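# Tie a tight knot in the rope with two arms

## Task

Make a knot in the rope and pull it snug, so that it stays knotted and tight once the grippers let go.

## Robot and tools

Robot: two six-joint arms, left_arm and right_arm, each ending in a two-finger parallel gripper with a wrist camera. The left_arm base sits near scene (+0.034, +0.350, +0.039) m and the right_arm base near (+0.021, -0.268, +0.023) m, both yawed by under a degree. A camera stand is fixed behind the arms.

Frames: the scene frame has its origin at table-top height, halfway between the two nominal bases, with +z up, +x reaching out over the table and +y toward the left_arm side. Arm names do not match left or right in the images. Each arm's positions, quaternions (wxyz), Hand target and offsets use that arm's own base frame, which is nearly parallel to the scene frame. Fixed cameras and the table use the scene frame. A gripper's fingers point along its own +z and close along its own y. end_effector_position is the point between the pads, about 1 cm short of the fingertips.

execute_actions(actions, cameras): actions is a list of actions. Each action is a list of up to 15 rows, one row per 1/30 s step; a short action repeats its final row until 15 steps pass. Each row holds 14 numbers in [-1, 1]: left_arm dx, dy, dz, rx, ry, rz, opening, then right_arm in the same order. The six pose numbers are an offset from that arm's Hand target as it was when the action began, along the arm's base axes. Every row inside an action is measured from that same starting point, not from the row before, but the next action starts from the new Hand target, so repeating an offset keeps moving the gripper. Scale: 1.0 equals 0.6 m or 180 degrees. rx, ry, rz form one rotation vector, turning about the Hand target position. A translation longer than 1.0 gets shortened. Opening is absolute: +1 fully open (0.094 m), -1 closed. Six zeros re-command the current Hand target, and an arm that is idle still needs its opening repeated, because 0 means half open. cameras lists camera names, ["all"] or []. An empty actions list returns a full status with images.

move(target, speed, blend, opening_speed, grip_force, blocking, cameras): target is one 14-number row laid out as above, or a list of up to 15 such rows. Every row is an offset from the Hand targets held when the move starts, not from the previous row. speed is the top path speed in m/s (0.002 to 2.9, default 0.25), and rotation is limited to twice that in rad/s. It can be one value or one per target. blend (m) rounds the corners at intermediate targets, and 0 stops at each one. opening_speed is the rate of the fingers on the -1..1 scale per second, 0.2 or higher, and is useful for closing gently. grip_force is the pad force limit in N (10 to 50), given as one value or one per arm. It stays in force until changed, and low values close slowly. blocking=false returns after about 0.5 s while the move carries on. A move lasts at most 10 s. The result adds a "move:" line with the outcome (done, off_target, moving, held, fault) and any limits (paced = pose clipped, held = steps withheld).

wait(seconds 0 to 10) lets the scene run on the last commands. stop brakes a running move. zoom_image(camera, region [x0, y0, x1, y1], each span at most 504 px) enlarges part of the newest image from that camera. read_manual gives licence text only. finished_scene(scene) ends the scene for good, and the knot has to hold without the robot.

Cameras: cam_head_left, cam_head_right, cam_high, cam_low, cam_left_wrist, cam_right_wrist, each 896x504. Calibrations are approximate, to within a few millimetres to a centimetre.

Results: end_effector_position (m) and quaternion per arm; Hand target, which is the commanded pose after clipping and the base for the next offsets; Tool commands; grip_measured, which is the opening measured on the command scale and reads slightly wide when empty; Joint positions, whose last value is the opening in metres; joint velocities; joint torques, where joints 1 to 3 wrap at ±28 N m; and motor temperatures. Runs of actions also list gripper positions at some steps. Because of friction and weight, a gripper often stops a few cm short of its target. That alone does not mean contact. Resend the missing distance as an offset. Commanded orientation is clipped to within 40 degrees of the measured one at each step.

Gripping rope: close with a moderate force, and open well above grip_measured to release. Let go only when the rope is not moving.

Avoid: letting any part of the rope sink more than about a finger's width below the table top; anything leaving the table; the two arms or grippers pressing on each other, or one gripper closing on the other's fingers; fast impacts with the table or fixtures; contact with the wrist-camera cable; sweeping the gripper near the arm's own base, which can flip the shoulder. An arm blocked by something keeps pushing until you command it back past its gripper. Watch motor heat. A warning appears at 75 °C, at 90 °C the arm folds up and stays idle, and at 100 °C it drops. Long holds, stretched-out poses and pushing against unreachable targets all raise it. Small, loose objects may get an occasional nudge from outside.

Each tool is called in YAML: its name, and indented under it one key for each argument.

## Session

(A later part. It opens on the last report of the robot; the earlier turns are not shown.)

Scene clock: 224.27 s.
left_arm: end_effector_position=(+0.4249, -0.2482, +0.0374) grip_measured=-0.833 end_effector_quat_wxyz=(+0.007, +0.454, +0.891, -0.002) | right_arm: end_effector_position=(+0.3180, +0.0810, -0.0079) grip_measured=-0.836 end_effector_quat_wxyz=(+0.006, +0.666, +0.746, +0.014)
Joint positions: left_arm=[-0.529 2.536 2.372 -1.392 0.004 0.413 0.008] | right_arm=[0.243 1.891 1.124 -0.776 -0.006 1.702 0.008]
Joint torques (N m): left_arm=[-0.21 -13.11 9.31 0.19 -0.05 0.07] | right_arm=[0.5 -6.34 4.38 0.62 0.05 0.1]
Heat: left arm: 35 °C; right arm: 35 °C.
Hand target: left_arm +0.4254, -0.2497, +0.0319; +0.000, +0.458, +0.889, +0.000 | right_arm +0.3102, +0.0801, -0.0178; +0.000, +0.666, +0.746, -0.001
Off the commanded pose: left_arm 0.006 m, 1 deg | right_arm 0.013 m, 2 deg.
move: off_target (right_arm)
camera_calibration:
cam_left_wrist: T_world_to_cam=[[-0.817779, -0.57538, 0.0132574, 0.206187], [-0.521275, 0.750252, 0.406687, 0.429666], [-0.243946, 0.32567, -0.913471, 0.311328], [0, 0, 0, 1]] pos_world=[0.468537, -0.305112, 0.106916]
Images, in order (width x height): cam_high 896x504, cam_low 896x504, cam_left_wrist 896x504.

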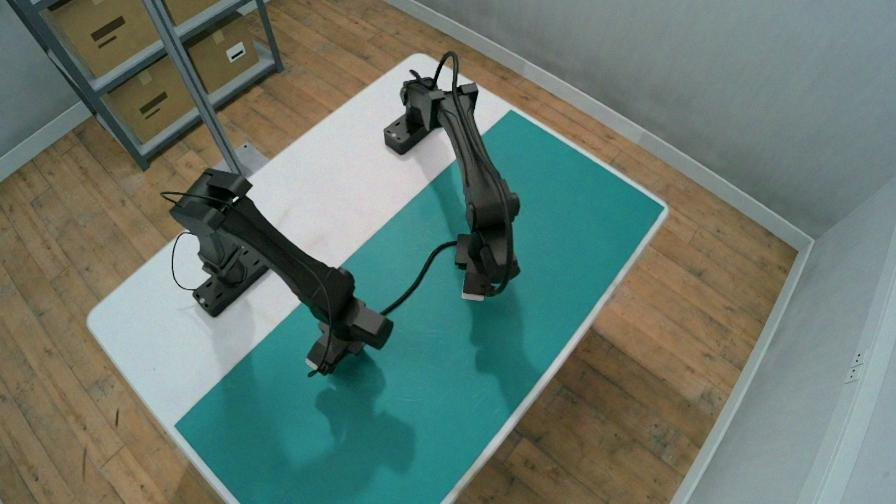

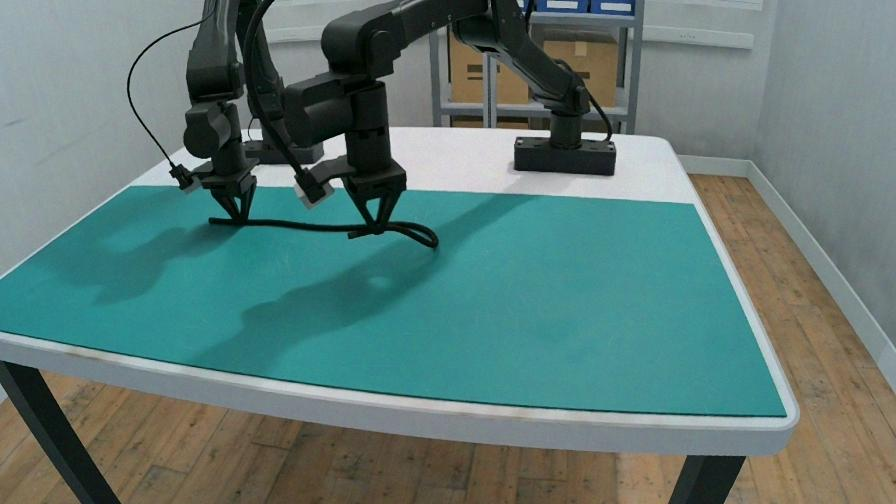

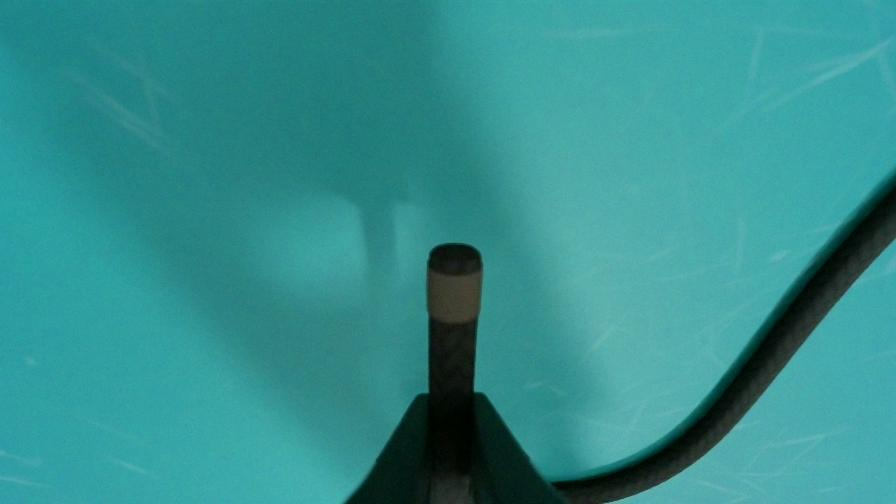

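move:
  target:
    - [-0.042,-0.108,0.03,0,0,-0.225,-0.84,0,0,0,0,0,0,-0.84]
    - [-0.133,-0.167,0.03,0,0,-0.42,-0.84,0,0,0,0,0,0,-0.84]
    - [-0.292,-0.192,0.03,0,0,-0.53,-0.84,0,0,0,0,0,0,-0.84]
  speed: 0.2
  blend: [0.03,0.03,0]
  cameras: ["cam_high","cam_head_left","cam_head_right","cam_left_wrist","cam_low"]

Scene clock: 237.43 s.
left_arm: end_effector_position=(+0.2494, -0.3662, +0.0407) grip_measured=-0.833 end_effector_quat_wxyz=(-0.012, +0.965, +0.262, -0.003) | right_arm: end_effector_position=(+0.3180, +0.0810, -0.0079) grip_measured=-0.836 end_effector_quat_wxyz=(+0.006, +0.666, +0.746, +0.014)
Joint positions: left_arm=[-0.976 2.311 1.982 -1.266 -0.001 1.636 0.008] | right_arm=[0.243 1.891 1.124 -0.776 -0.006 1.702 0.008]
Joint velocities: left_arm=[within noise] | right_arm=[-0.007 -0.002 -0.022 -0.022 -0.022 0.007 0.005]
Joint torques (N m): left_arm=[0.38 -17.14 4.96 0.38 -0.01 0.11] | right_arm=[0.5 -6.34 4.38 0.63 0.06 0.1]
Heat: left arm: 36 °C; right arm: 35 °C.
Hand target: left_arm +0.2502, -0.3649, +0.0500; +0.000, +0.966, +0.259, +0.000 | right_arm +0.3101, +0.0801, -0.0178; +0.000, +0.666, +0.746, -0.001
Off the commanded pose: left_arm 0.009 m, 1 deg | right_arm 0.013 m, 2 deg.
move: off_target (right_arm)
camera_calibration:
cam_left_wrist: T_world_to_cam=[[-0.492385, 0.869461, 0.0399374, 0.441604], [0.798038, 0.432672, 0.41944, -0.0204571], [0.347407, 0.238398, -0.906904, 0.13037], [0, 0, 0, 1]] pos_world=[0.188473, -0.406186, 0.109177]
Images, in order (width x height): cam_head_left 896x504, cam_head_right 896x504, cam_high 896x504, cam_low 896x504, cam_left_wrist 896x504.

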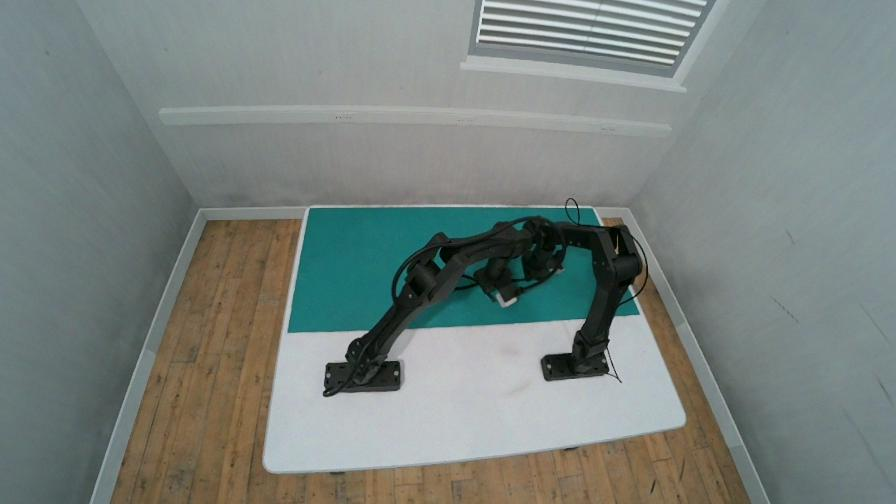

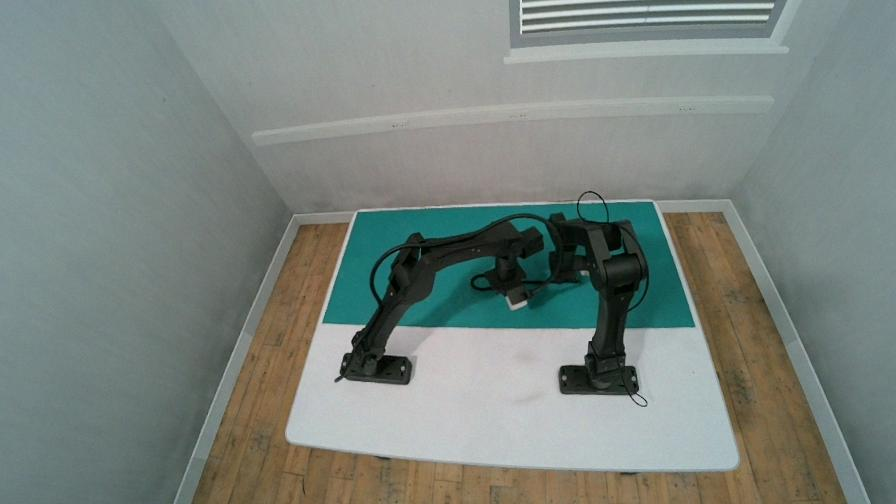

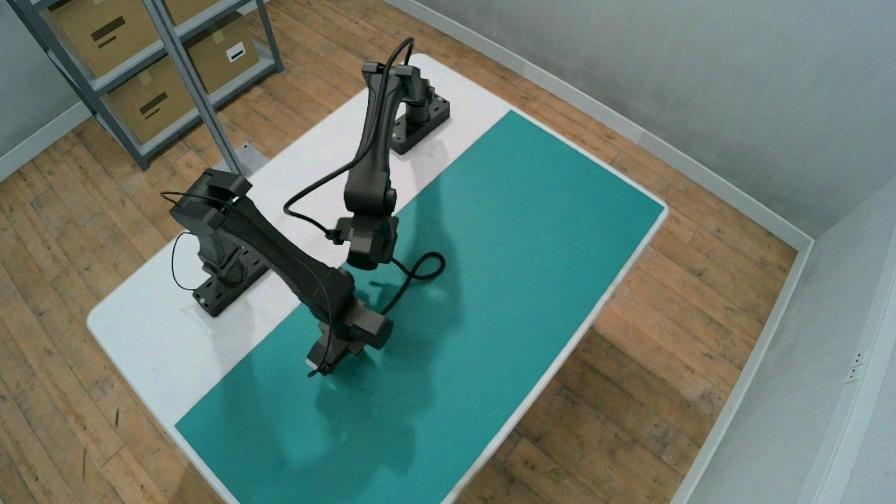

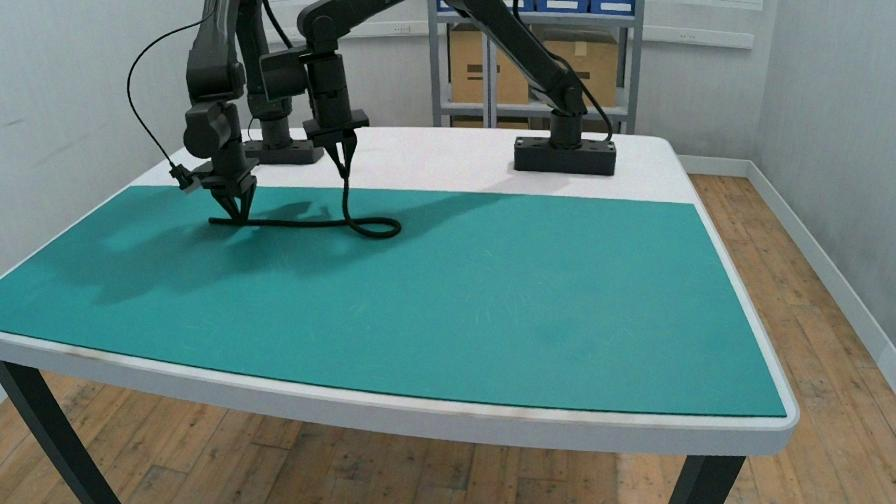

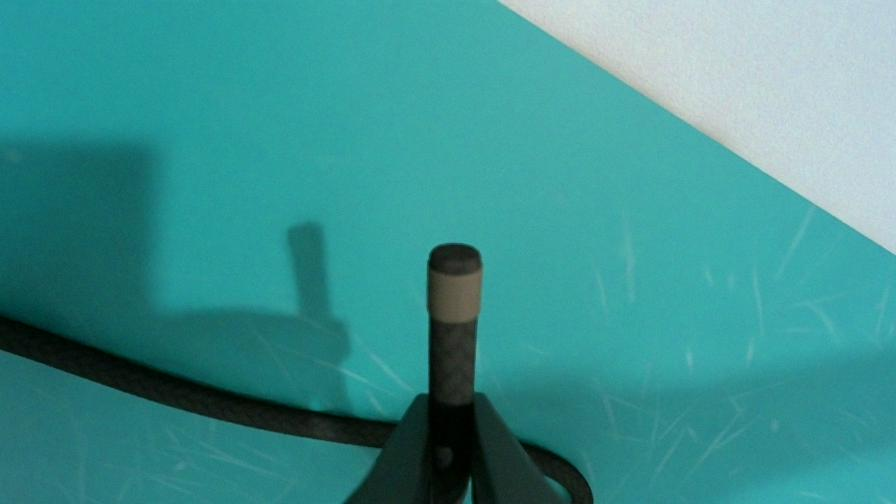

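zoom_image:
  camera: "cam_high"
  region: [340, 210, 480, 330]

zoom_image:
  camera: "cam_low"
  region: [200, 120, 440, 260]

Scaled by 3.600.

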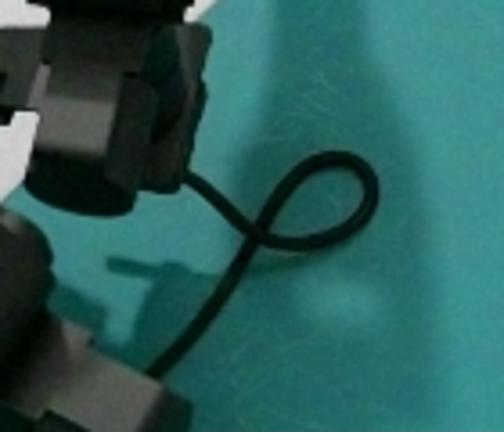

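Scaled by 2.100.

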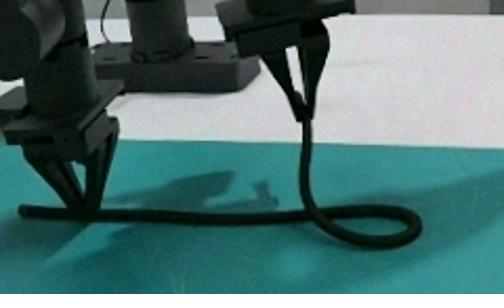

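move:
  target:
    - [0.0,0.02,-0.06,0,0,-0.04,-0.84,0,0,0,0,0,0,-0.84]
    - [0.015,0.045,-0.135,0,0,-0.08,-0.84,0,0,0,0,0,0,-0.84]
  speed: 0.12
  blend: [0.01,0]
  cameras: ["cam_high","cam_left_wrist","cam_low"]

zoom_image:
  camera: "cam_high"
  region: [340, 210, 480, 330]

Scene clock: 280.13 s.
left_arm: end_effector_position=(+0.2538, -0.3396, -0.0194) grip_measured=-0.833 end_effector_quat_wxyz=(-0.007, +0.991, +0.136, -0.004) | right_arm: end_effector_position=(+0.3181, +0.0810, -0.0079) grip_measured=-0.840 end_effector_quat_wxyz=(+0.006, +0.666, +0.745, +0.014)
Joint positions: left_arm=[-0.931 2.28 1.683 -0.991 0.001 1.938 0.008] | right_arm=[0.243 1.891 1.124 -0.775 -0.006 1.702 0.008]
Joint torques (N m): left_arm=[1.1 -12.75 3.78 0.86 -0.03 0.11] | right_arm=[0.5 -6.35 4.4 0.61 0.05 0.1]
Motor temperatures (°C): left_arm=[29 40 31 33 31 31 29] | right_arm=[30 35 35 33 30 31 31]
Heat: left arm: 40 °C; right arm: 35 °C.
Hand target: left_arm +0.2592, -0.3378, -0.0311; +0.000, +0.991, +0.136, +0.000 | right_arm +0.3102, +0.0801, -0.0178; +0.000, +0.666, +0.746, -0.001
Off the commanded pose: left_arm 0.013 m, 1 deg | right_arm 0.013 m, 2 deg.
move: off_target (left_arm, right_arm)
camera_calibration:
cam_left_wrist: T_world_to_cam=[[-0.254268, 0.966639, 0.0309256, 0.395483], [0.883501, 0.219154, 0.414001, -0.104614], [0.393412, 0.13259, -0.909751, 0.0202373], [0, 0, 0, 1]] pos_world=[0.185023, -0.362047, 0.0494904]
Images, in order (width x height): cam_high 896x504, cam_low 896x504, cam_left_wrist 896x504.

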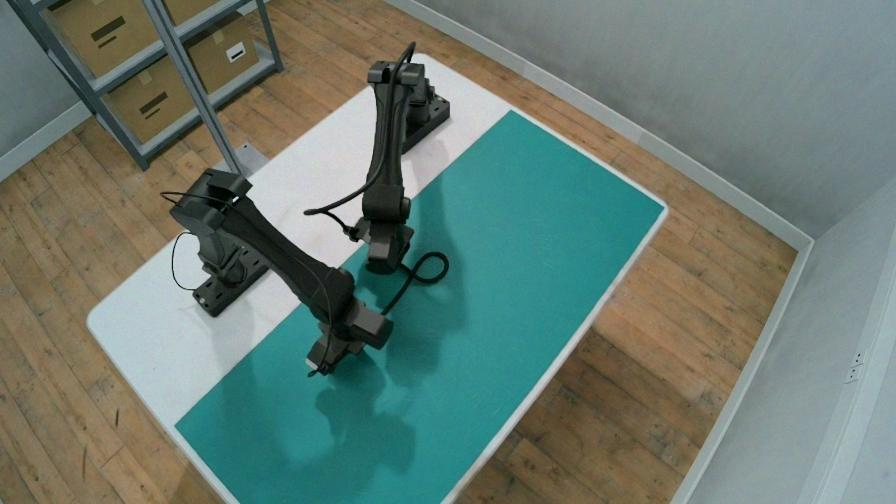

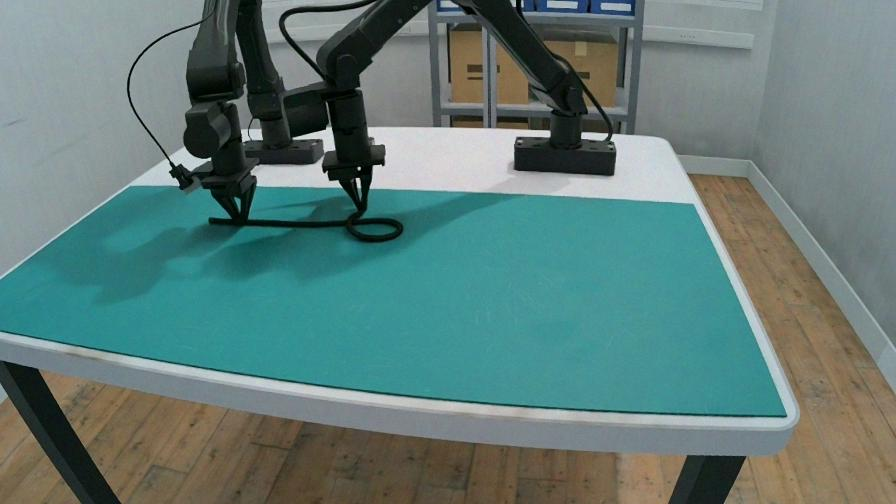

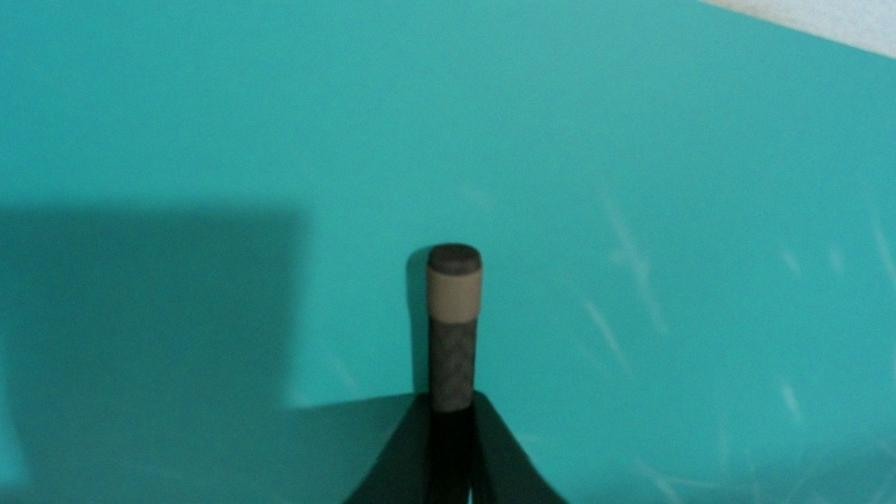

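Scaled by 3.600.

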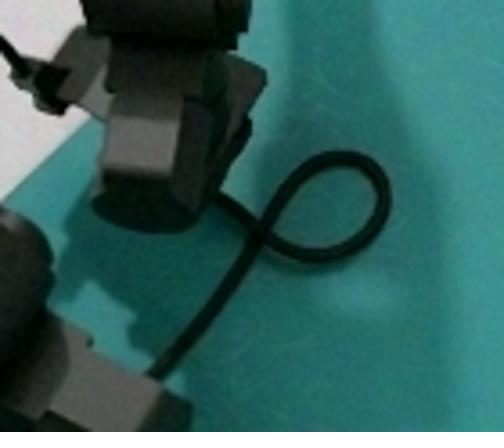

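move:
  target:
    - [0,0,0,0,0,0,-0.3,0,0,0,0,0,0,-0.3]
    - [0,0,0.2,0,0,0,-0.3,0,0,0.2,0,0,0,-0.3]
    - [0.0,0.4,0.25,0,0,0.5,-0.3,0,0,0.2,0,0,0,-0.3]
  speed: [0.25,0.2,0.3]
  blend: [0,0.03,0]
  cameras: ["cam_high","cam_right_wrist","cam_low"]

zoom_image:
  camera: "cam_high"
  region: [340, 210, 480, 330]

Scene clock: 292.80 s.
left_arm: end_effector_position=(+0.2673, -0.1010, +0.1182) grip_measured=-0.302 end_effector_quat_wxyz=(+0.004, +0.607, +0.795, +0.003) | right_arm: end_effector_position=(+0.3092, +0.0788, +0.0915) grip_measured=-0.303 end_effector_quat_wxyz=(-0.008, +0.666, +0.745, -0.006)
Joint positions: left_arm=[-0.367 1.615 1.321 -1.267 -0.003 0.937 0.033] | right_arm=[0.243 1.777 1.397 -1.209 -0.006 1.702 0.033]
Joint torques (N m): left_arm=[0.21 -9.58 5.08 0.21 0 -0.02] | right_arm=[0.51 -8.4 8.1 0.19 0.05 0.1]
Heat: left arm: 41 °C; right arm: 35 °C.
Hand target: left_arm +0.2591, -0.0979, +0.1188; +0.000, +0.604, +0.797, +0.000 | right_arm +0.3103, +0.0801, +0.1023; +0.000, +0.666, +0.746, -0.001
Off the commanded pose: left_arm 0.009 m, 1 deg | right_arm 0.011 m, 1 deg.
move: off_target (right_arm)
camera_calibration:
cam_right_wrist: T_world_to_cam=[[-0.993193, -0.114682, 0.0204027, 0.315332], [-0.0984264, 0.919934, 0.379518, -0.0356561], [-0.0622929, 0.374926, -0.924959, 0.15969], [0, 0, 0, 1]] pos_world=[0.319623, 0.00909201, 0.154805]
Images, in order (width x height): cam_high 896x504, cam_low 896x504, cam_right_wrist 896x504.

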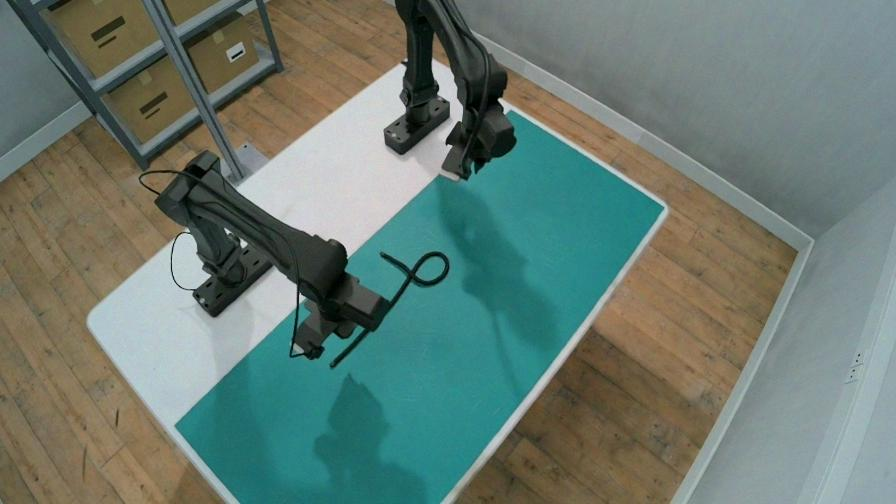

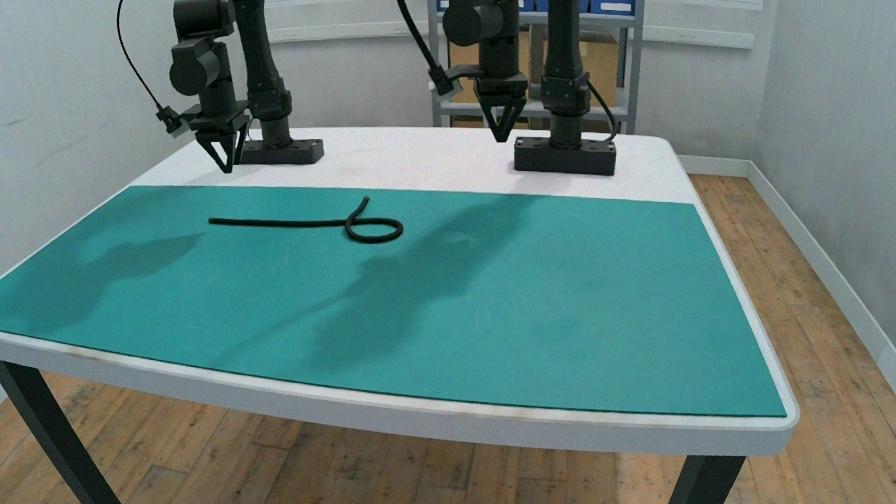

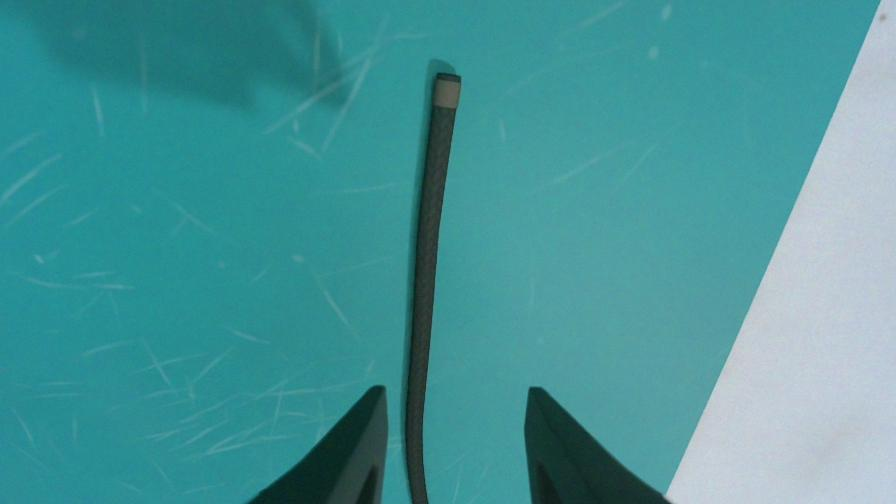

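Scaled by 3.600.

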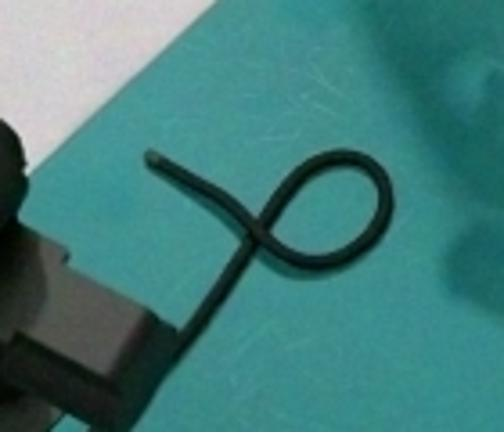

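move:
  target: [0,0,0,0,0,0,-0.3,-0.037,0.408,-0.067,0,0,0.05,-0.2]
  speed: 0.3
  cameras: ["cam_right_wrist","cam_left_wrist"]

Scene clock: 332.50 s.
left_arm: end_effector_position=(+0.2673, -0.1010, +0.1182) grip_measured=-0.302 end_effector_quat_wxyz=(+0.004, +0.606, +0.795, +0.003) | right_arm: end_effector_position=(+0.2862, +0.3271, +0.0683) grip_measured=-0.203 end_effector_quat_wxyz=(-0.011, +0.580, +0.814, +0.017)
Joint positions: left_arm=[-0.367 1.615 1.321 -1.267 -0.003 0.937 0.033] | right_arm=[0.839 2.198 1.904 -1.245 -0.025 2.077 0.037]
Joint torques (N m): left_arm=[0.17 -9.57 5.07 0.22 0.01 -0.02] | right_arm=[-0.46 -8.23 8.72 0.27 0.02 0.11]
Heat: left arm: 39 °C; right arm: 38 °C.
Hand target: left_arm +0.2591, -0.0979, +0.1188; +0.000, +0.605, +0.797, +0.000 | right_arm +0.2881, +0.3248, +0.0620; +0.000, +0.606, +0.796, -0.001
Off the commanded pose: left_arm 0.009 m, 1 deg | right_arm 0.007 m, 4 deg.
joint sent to its limit (right arm) — joint 6 (wrist roll), upper limit. The joint targets are off in orientation, not in position.
move: off_target (right_arm)
camera_calibration:
cam_left_wrist: T_world_to_cam=[[-0.968169, -0.250222, 0.00614467, 0.234832], [-0.224948, 0.880618, 0.417026, 0.136933], [-0.10976, 0.402369, -0.908874, 0.270088], [0, 0, 0, 1]] pos_world=[0.287804, -0.1705, 0.186928]
cam_right_wrist: T_world_to_cam=[[-0.943999, -0.329679, -0.0133299, 0.379986], [-0.305841, 0.859154, 0.410263, -0.180313], [-0.123803, 0.391365, -0.91187, 0.0550813], [0, 0, 0, 1]] pos_world=[0.310378, 0.258634, 0.129268]
Images, in order (width x height): cam_left_wrist 896x504, cam_right_wrist 896x504.

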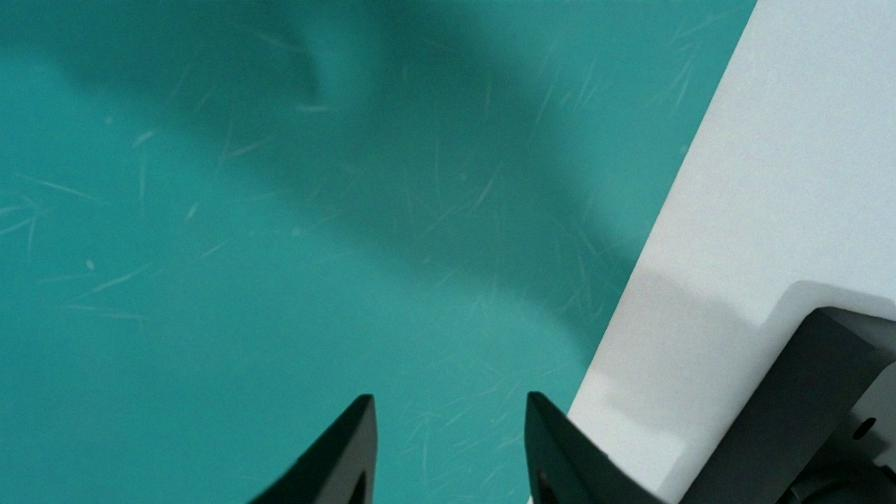

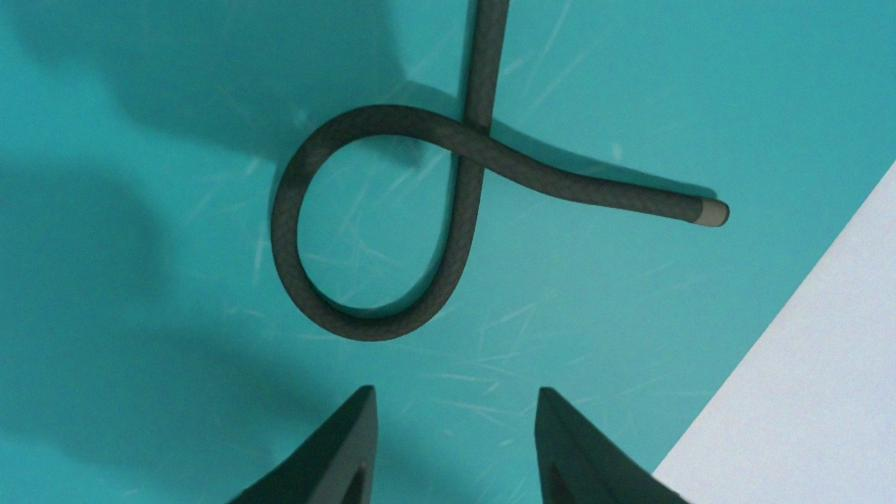

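move:
  target:
    - [0,0,0,0,0,0,-0.3,-0.008,-0.018,-0.1,0,0,0,-0.2]
    - [0,0,0,0,0,0,-0.3,-0.012,-0.018,-0.137,0,0,0,-0.2]
  speed: [0.2,0.08]
  cameras: ["cam_right_wrist","cam_high"]

Scene clock: 361.40 s.
left_arm: end_effector_position=(+0.2673, -0.1010, +0.1182) grip_measured=-0.302 end_effector_quat_wxyz=(+0.004, +0.606, +0.795, +0.003) | right_arm: end_effector_position=(+0.2843, +0.3232, -0.0033) grip_measured=-0.203 end_effector_quat_wxyz=(-0.010, +0.581, +0.813, +0.023)
Joint positions: left_arm=[-0.367 1.615 1.321 -1.267 -0.003 0.937 0.033] | right_arm=[0.837 2.226 1.66 -0.961 -0.025 2.078 0.037]
Joint torques (N m): left_arm=[0.21 -9.57 5.07 0.22 0.01 -0.02] | right_arm=[-0.51 -8.46 4.82 0.61 0.04 0.11]
Heat: left arm: 38 °C; right arm: 38 °C.
Hand target: left_arm +0.2591, -0.0979, +0.1188; +0.000, +0.605, +0.797, +0.000 | right_arm +0.2809, +0.3142, -0.0201; +0.000, +0.606, +0.796, -0.001
Off the commanded pose: left_arm 0.009 m, 1 deg | right_arm 0.020 m, 5 deg.
joint sent to its limit (right arm) — joint 6 (wrist roll), upper limit. The joint targets are off in orientation, not in position.
move: off_target (right_arm)
camera_calibration:
cam_right_wrist: T_world_to_cam=[[-0.94485, -0.326673, -0.023319, 0.375098], [-0.306396, 0.85656, 0.415242, -0.147208], [-0.115674, 0.399486, -0.909412, -0.013852], [0, 0, 0, 1]] pos_world=[0.307705, 0.25416, 0.0572765]
Images, in order (width x height): cam_high 896x504, cam_right_wrist 896x504.

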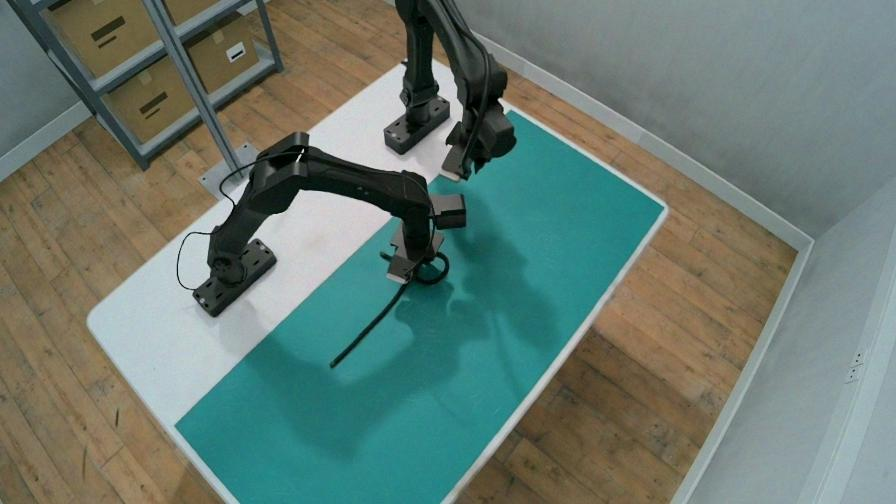

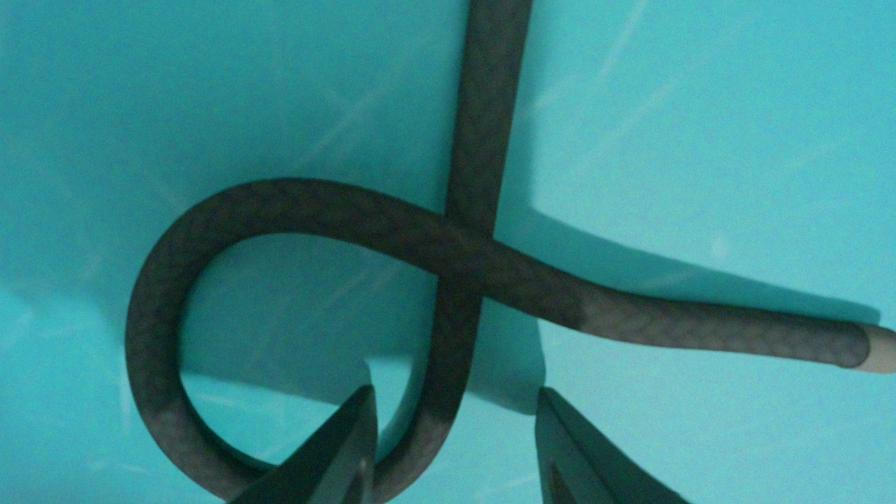

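move:
  target:
    - [0,0,0,0,0,0,-0.3,0,-0.023,-0.012,0,0,0,-0.2]
    - [0,0,0,0,0,0,-0.3,0,-0.023,-0.012,0,0,0,-0.84]
  speed: 0.08
  cameras: ["cam_right_wrist","cam_low"]

Scene clock: 368.20 s.
left_arm: end_effector_position=(+0.2673, -0.1010, +0.1182) grip_measured=-0.302 end_effector_quat_wxyz=(+0.004, +0.606, +0.795, +0.003) | right_arm: end_effector_position=(+0.2815, +0.3190, -0.0078) grip_measured=-0.835 end_effector_quat_wxyz=(-0.021, +0.586, +0.810, +0.026)
Joint positions: left_arm=[-0.367 1.615 1.321 -1.267 -0.003 0.937 0.033] | right_arm=[0.825 2.209 1.611 -0.925 -0.048 2.08 0.008]
Joint velocities: left_arm=[within noise] | right_arm=[-0.027 -0.007 -0.027 0.037 0.007 0.051 0.004]
Joint torques (N m): left_arm=[0.21 -9.57 5.08 0.22 0.01 -0.02] | right_arm=[-1.07 -8.91 3.02 0.74 0.3 0.09]
Heat: left arm: 38 °C; right arm: 38 °C.
Hand target: left_arm +0.2591, -0.0979, +0.1188; +0.000, +0.605, +0.797, +0.000 | right_arm +0.2809, +0.3002, -0.0274; +0.000, +0.606, +0.796, -0.001
Off the commanded pose: left_arm 0.009 m, 1 deg | right_arm 0.027 m, 5 deg.
joint sent to its limit (right arm) — joint 6 (wrist roll), upper limit. The joint targets still meet the commanded pose.
move: off_target (right_arm); target 2's new opening was sent with right_arm's hand 0.028 m and 5 deg from that target
camera_calibration:
cam_right_wrist: T_world_to_cam=[[-0.949076, -0.31463, -0.0162035, 0.368393], [-0.289964, 0.852247, 0.435427, -0.145663], [-0.123189, 0.417951, -0.900078, -0.0202827], [0, 0, 0, 1]] pos_world=[0.304897, 0.248526, 0.0511389]
Images, in order (width x height): cam_low 896x504, cam_right_wrist 896x504.

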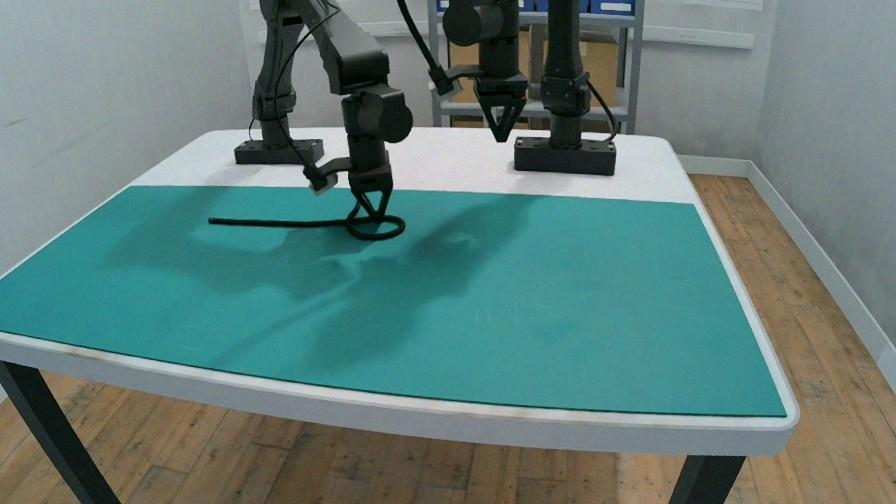

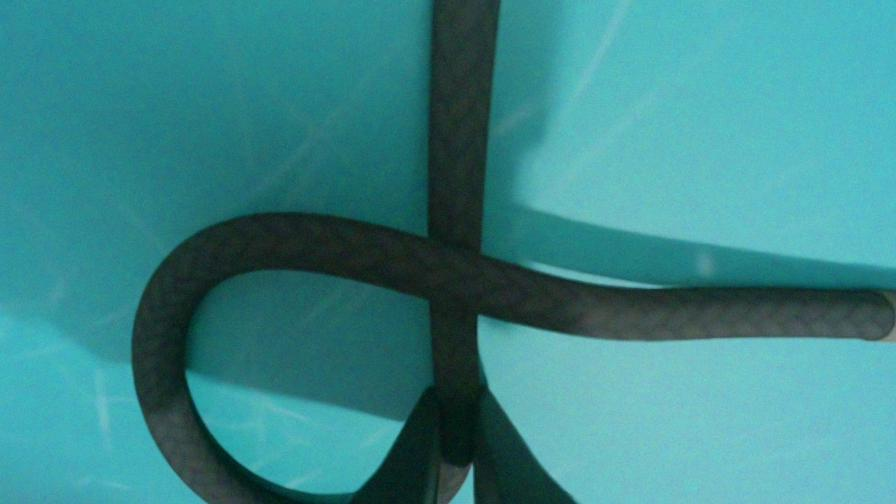

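move:
  target:
    - [0,0,0,0,0,0,-0.3,-0.01,0.02,0.095,0,0,0,-0.86]
    - [0,0,0,0,0,0,-0.3,-0.068,-0.09,0.095,0,0,0.22,-0.86]
  speed: 0.1
  cameras: ["cam_right_wrist","cam_low","cam_high","cam_left_wrist"]

zoom_image:
  camera: "cam_high"
  region: [340, 210, 480, 330]

zoom_image:
  camera: "cam_low"
  region: [200, 120, 440, 260]

Scene clock: 381.80 s.
left_arm: end_effector_position=(+0.2673, -0.1010, +0.1182) grip_measured=-0.302 end_effector_quat_wxyz=(+0.004, +0.606, +0.795, +0.003) | right_arm: end_effector_position=(+0.2377, +0.2515, +0.0239) grip_measured=-0.848 end_effector_quat_wxyz=(-0.010, +0.299, +0.954, -0.007)
Joint positions: left_arm=[-0.367 1.615 1.321 -1.267 -0.003 0.937 0.033] | right_arm=[0.805 1.943 1.338 -0.987 -0.012 1.411 0.007]
Joint torques (N m): left_arm=[0.21 -9.57 5.07 0.22 0.02 -0.02] | right_arm=[-0.66 -10.74 4.46 0.51 0.11 0.04]
Heat: left arm: 38 °C; right arm: 39 °C.
Hand target: left_arm +0.2591, -0.0979, +0.1188; +0.000, +0.605, +0.797, +0.000 | right_arm +0.2401, +0.2463, +0.0296; +0.000, +0.300, +0.954, -0.001
Off the commanded pose: left_arm 0.009 m, 1 deg | right_arm 0.008 m, 1 deg.
move: done
camera_calibration:
cam_left_wrist: T_world_to_cam=[[-0.968169, -0.250222, 0.00614467, 0.234832], [-0.224948, 0.880618, 0.417026, 0.136933], [-0.10976, 0.402369, -0.908874, 0.270088], [0, 0, 0, 1]] pos_world=[0.287804, -0.1705, 0.186928]
cam_right_wrist: T_world_to_cam=[[-0.567093, -0.823365, 0.0218088, 0.342319], [-0.753479, 0.52929, 0.390027, 0.0777782], [-0.332678, 0.204749, -0.920545, 0.134959], [0, 0, 0, 1]] pos_world=[0.297629, 0.213053, 0.0864349]
Images, in order (width x height): cam_high 896x504, cam_low 896x504, cam_left_wrist 896x504, cam_right_wrist 896x504.

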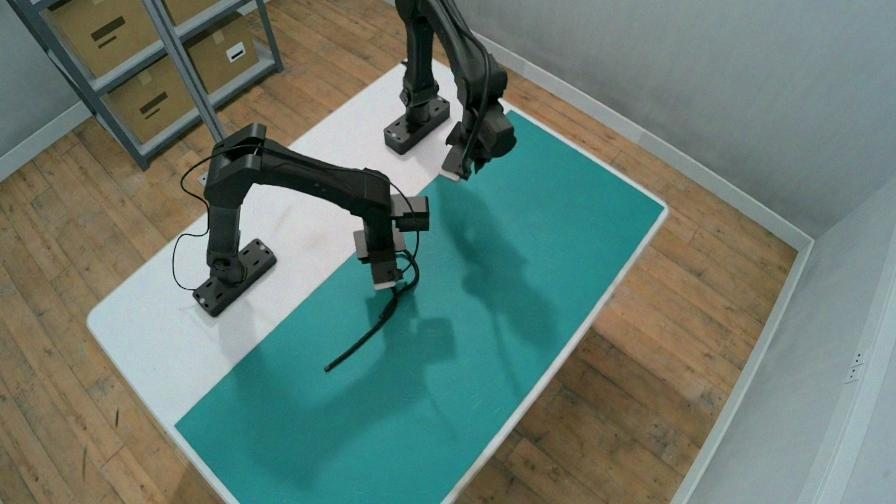

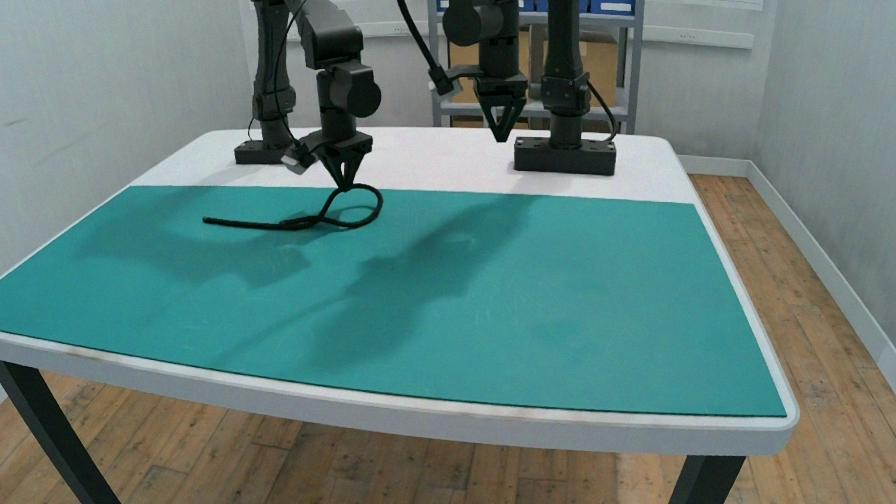

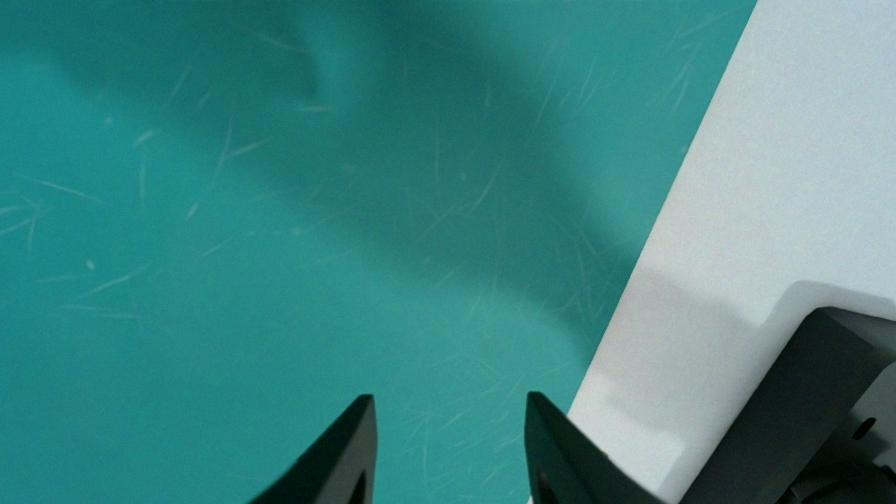

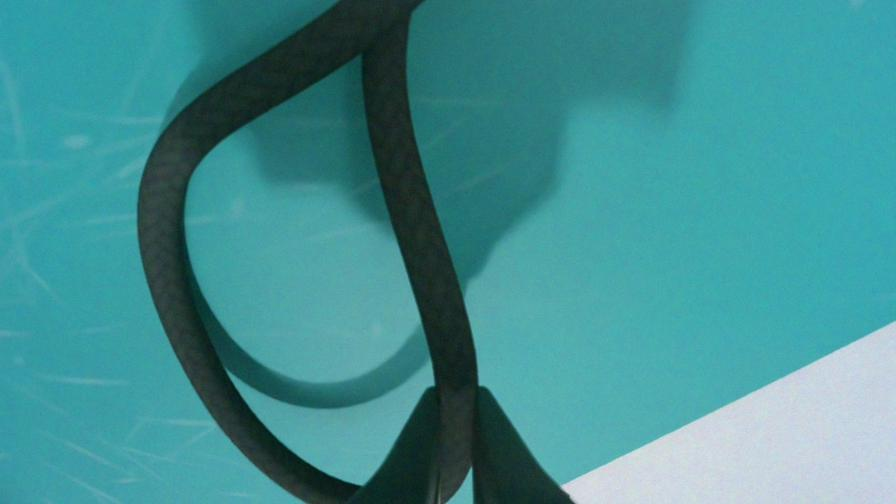

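Scaled by 3.600.

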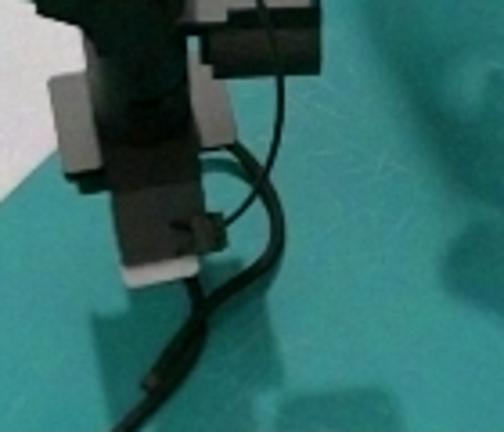

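Scaled by 2.100.

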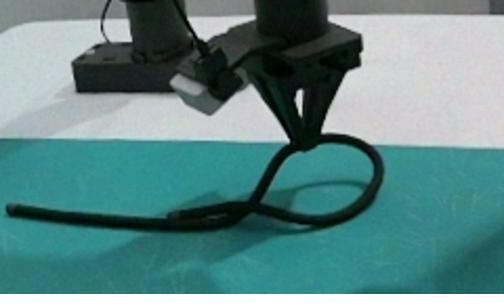

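move:
  target:
    - [0,0,0,0,0,0,-0.3,0.06,0.09,-0.02,0,0,-0.2,-0.86]
    - [0,0,0,0,0,0,-0.3,0.065,0.11,-0.09,0,0,-0.2,-0.86]
    - [0,0,0,0,0,0,-0.3,0.065,0.11,-0.09,0,0,-0.2,-0.3]
    - [0,0,0,0,0,0,-0.3,0.065,0.11,0.09,0,0,-0.2,-0.3]
  speed: 0.15
  blend: [0.02,0,0,0]
  cameras: ["cam_right_wrist","cam_low"]

Scene clock: 535.83 s.
left_arm: end_effector_position=(+0.2673, -0.1010, +0.1182) grip_measured=-0.302 end_effector_quat_wxyz=(+0.004, +0.606, +0.795, +0.003) | right_arm: end_effector_position=(+0.2794, +0.3108, +0.0678) grip_measured=-0.303 end_effector_quat_wxyz=(-0.005, +0.581, +0.814, -0.011)
Joint positions: left_arm=[-0.367 1.615 1.321 -1.267 -0.003 0.937 0.033] | right_arm=[0.833 2.185 1.881 -1.29 -0.008 2.072 0.033]
Joint torques (N m): left_arm=[0.21 -9.57 5.07 0.22 0.01 -0.02] | right_arm=[0.44 -12.18 8.14 0.13 0.06 0.1]
Motor temperatures (°C): left_arm=[29 39 32 31 31 31 29] | right_arm=[30 42 37 31 30 31 32]
Heat: left arm: 39 °C; right arm: 42 °C.
Hand target: left_arm +0.2591, -0.0979, +0.1188; +0.000, +0.605, +0.797, +0.000 | right_arm +0.2791, +0.3122, +0.0836; +0.000, +0.580, +0.814, -0.001
Off the commanded pose: left_arm 0.009 m, 1 deg | right_arm 0.016 m, 1 deg.
move: off_target (right_arm); target 3's new opening was sent with right_arm's hand 0.018 m and 1 deg from that target
camera_calibration:
cam_right_wrist: T_world_to_cam=[[-0.944362, -0.327877, 0.0260324, 0.365021], [-0.295292, 0.88004, 0.37193, -0.174949], [-0.144857, 0.34355, -0.927895, 0.0819303], [0, 0, 0, 1]] pos_world=[0.304919, 0.245496, 0.131589]
Images, in order (width x height): cam_low 896x504, cam_right_wrist 896x504.

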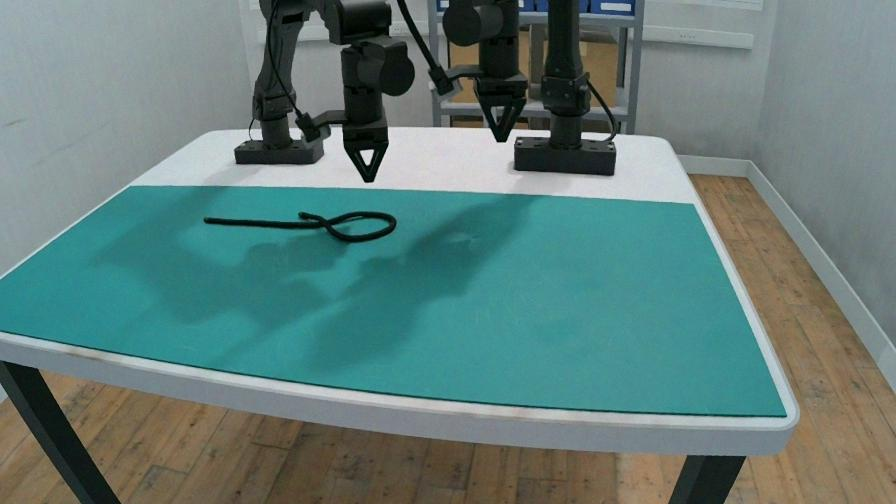

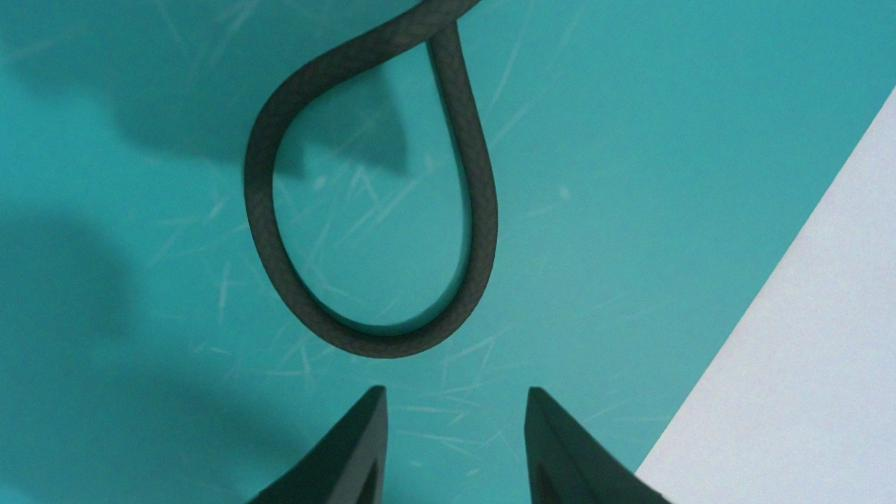

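move:
  target: [0,0,0,0,0,0,-0.3,0.0,-0.12,0.05,0,0,-0.03,-0.3]
  cameras: ["cam_right_wrist"]

Scene clock: 540.77 s.
left_arm: end_effector_position=(+0.2673, -0.1010, +0.1182) grip_measured=-0.302 end_effector_quat_wxyz=(+0.004, +0.606, +0.795, +0.003) | right_arm: end_effector_position=(+0.2876, +0.2476, +0.1124) grip_measured=-0.303 end_effector_quat_wxyz=(-0.001, +0.621, +0.784, +0.012)
Joint positions: left_arm=[-0.367 1.615 1.321 -1.267 -0.003 0.937 0.033] | right_arm=[0.705 1.966 1.728 -1.31 -0.006 2.045 0.033]
Joint torques (N m): left_arm=[0.21 -9.57 5.07 0.22 0.01 -0.03] | right_arm=[0.1 -10.29 4.81 0.3 0.05 0.02]
Heat: left arm: 39 °C; right arm: 42 °C.
Hand target: left_arm +0.2591, -0.0979, +0.1188; +0.000, +0.605, +0.797, +0.000 | right_arm +0.2791, +0.2402, +0.1135; +0.000, +0.618, +0.786, -0.001
Off the commanded pose: left_arm 0.009 m, 1 deg | right_arm 0.011 m, 2 deg.
move: off_target (right_arm)
camera_calibration:
cam_right_wrist: T_world_to_cam=[[-0.97264, -0.231777, -0.0158348, 0.340008], [-0.219415, 0.894089, 0.390463, -0.16097], [-0.0763426, 0.383254, -0.920483, 0.11589], [0, 0, 0, 1]] pos_world=[0.304234, 0.178313, 0.174912]
Images, in order (width x height): cam_right_wrist 896x504.

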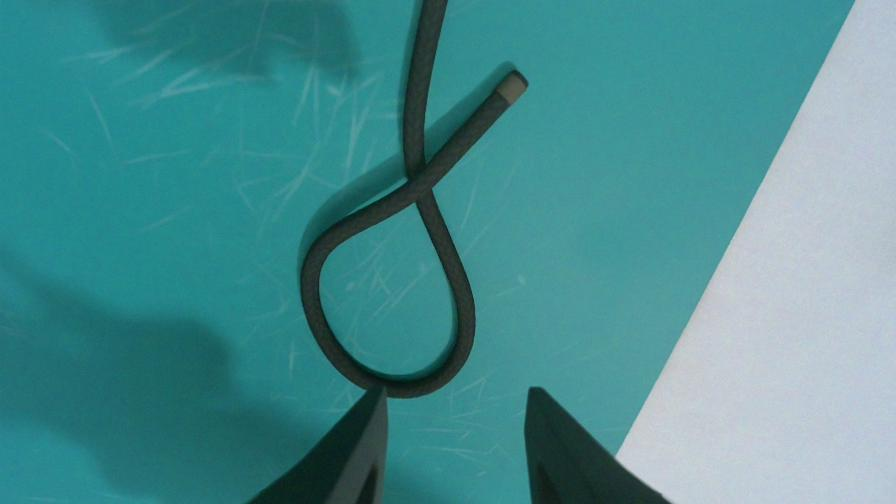

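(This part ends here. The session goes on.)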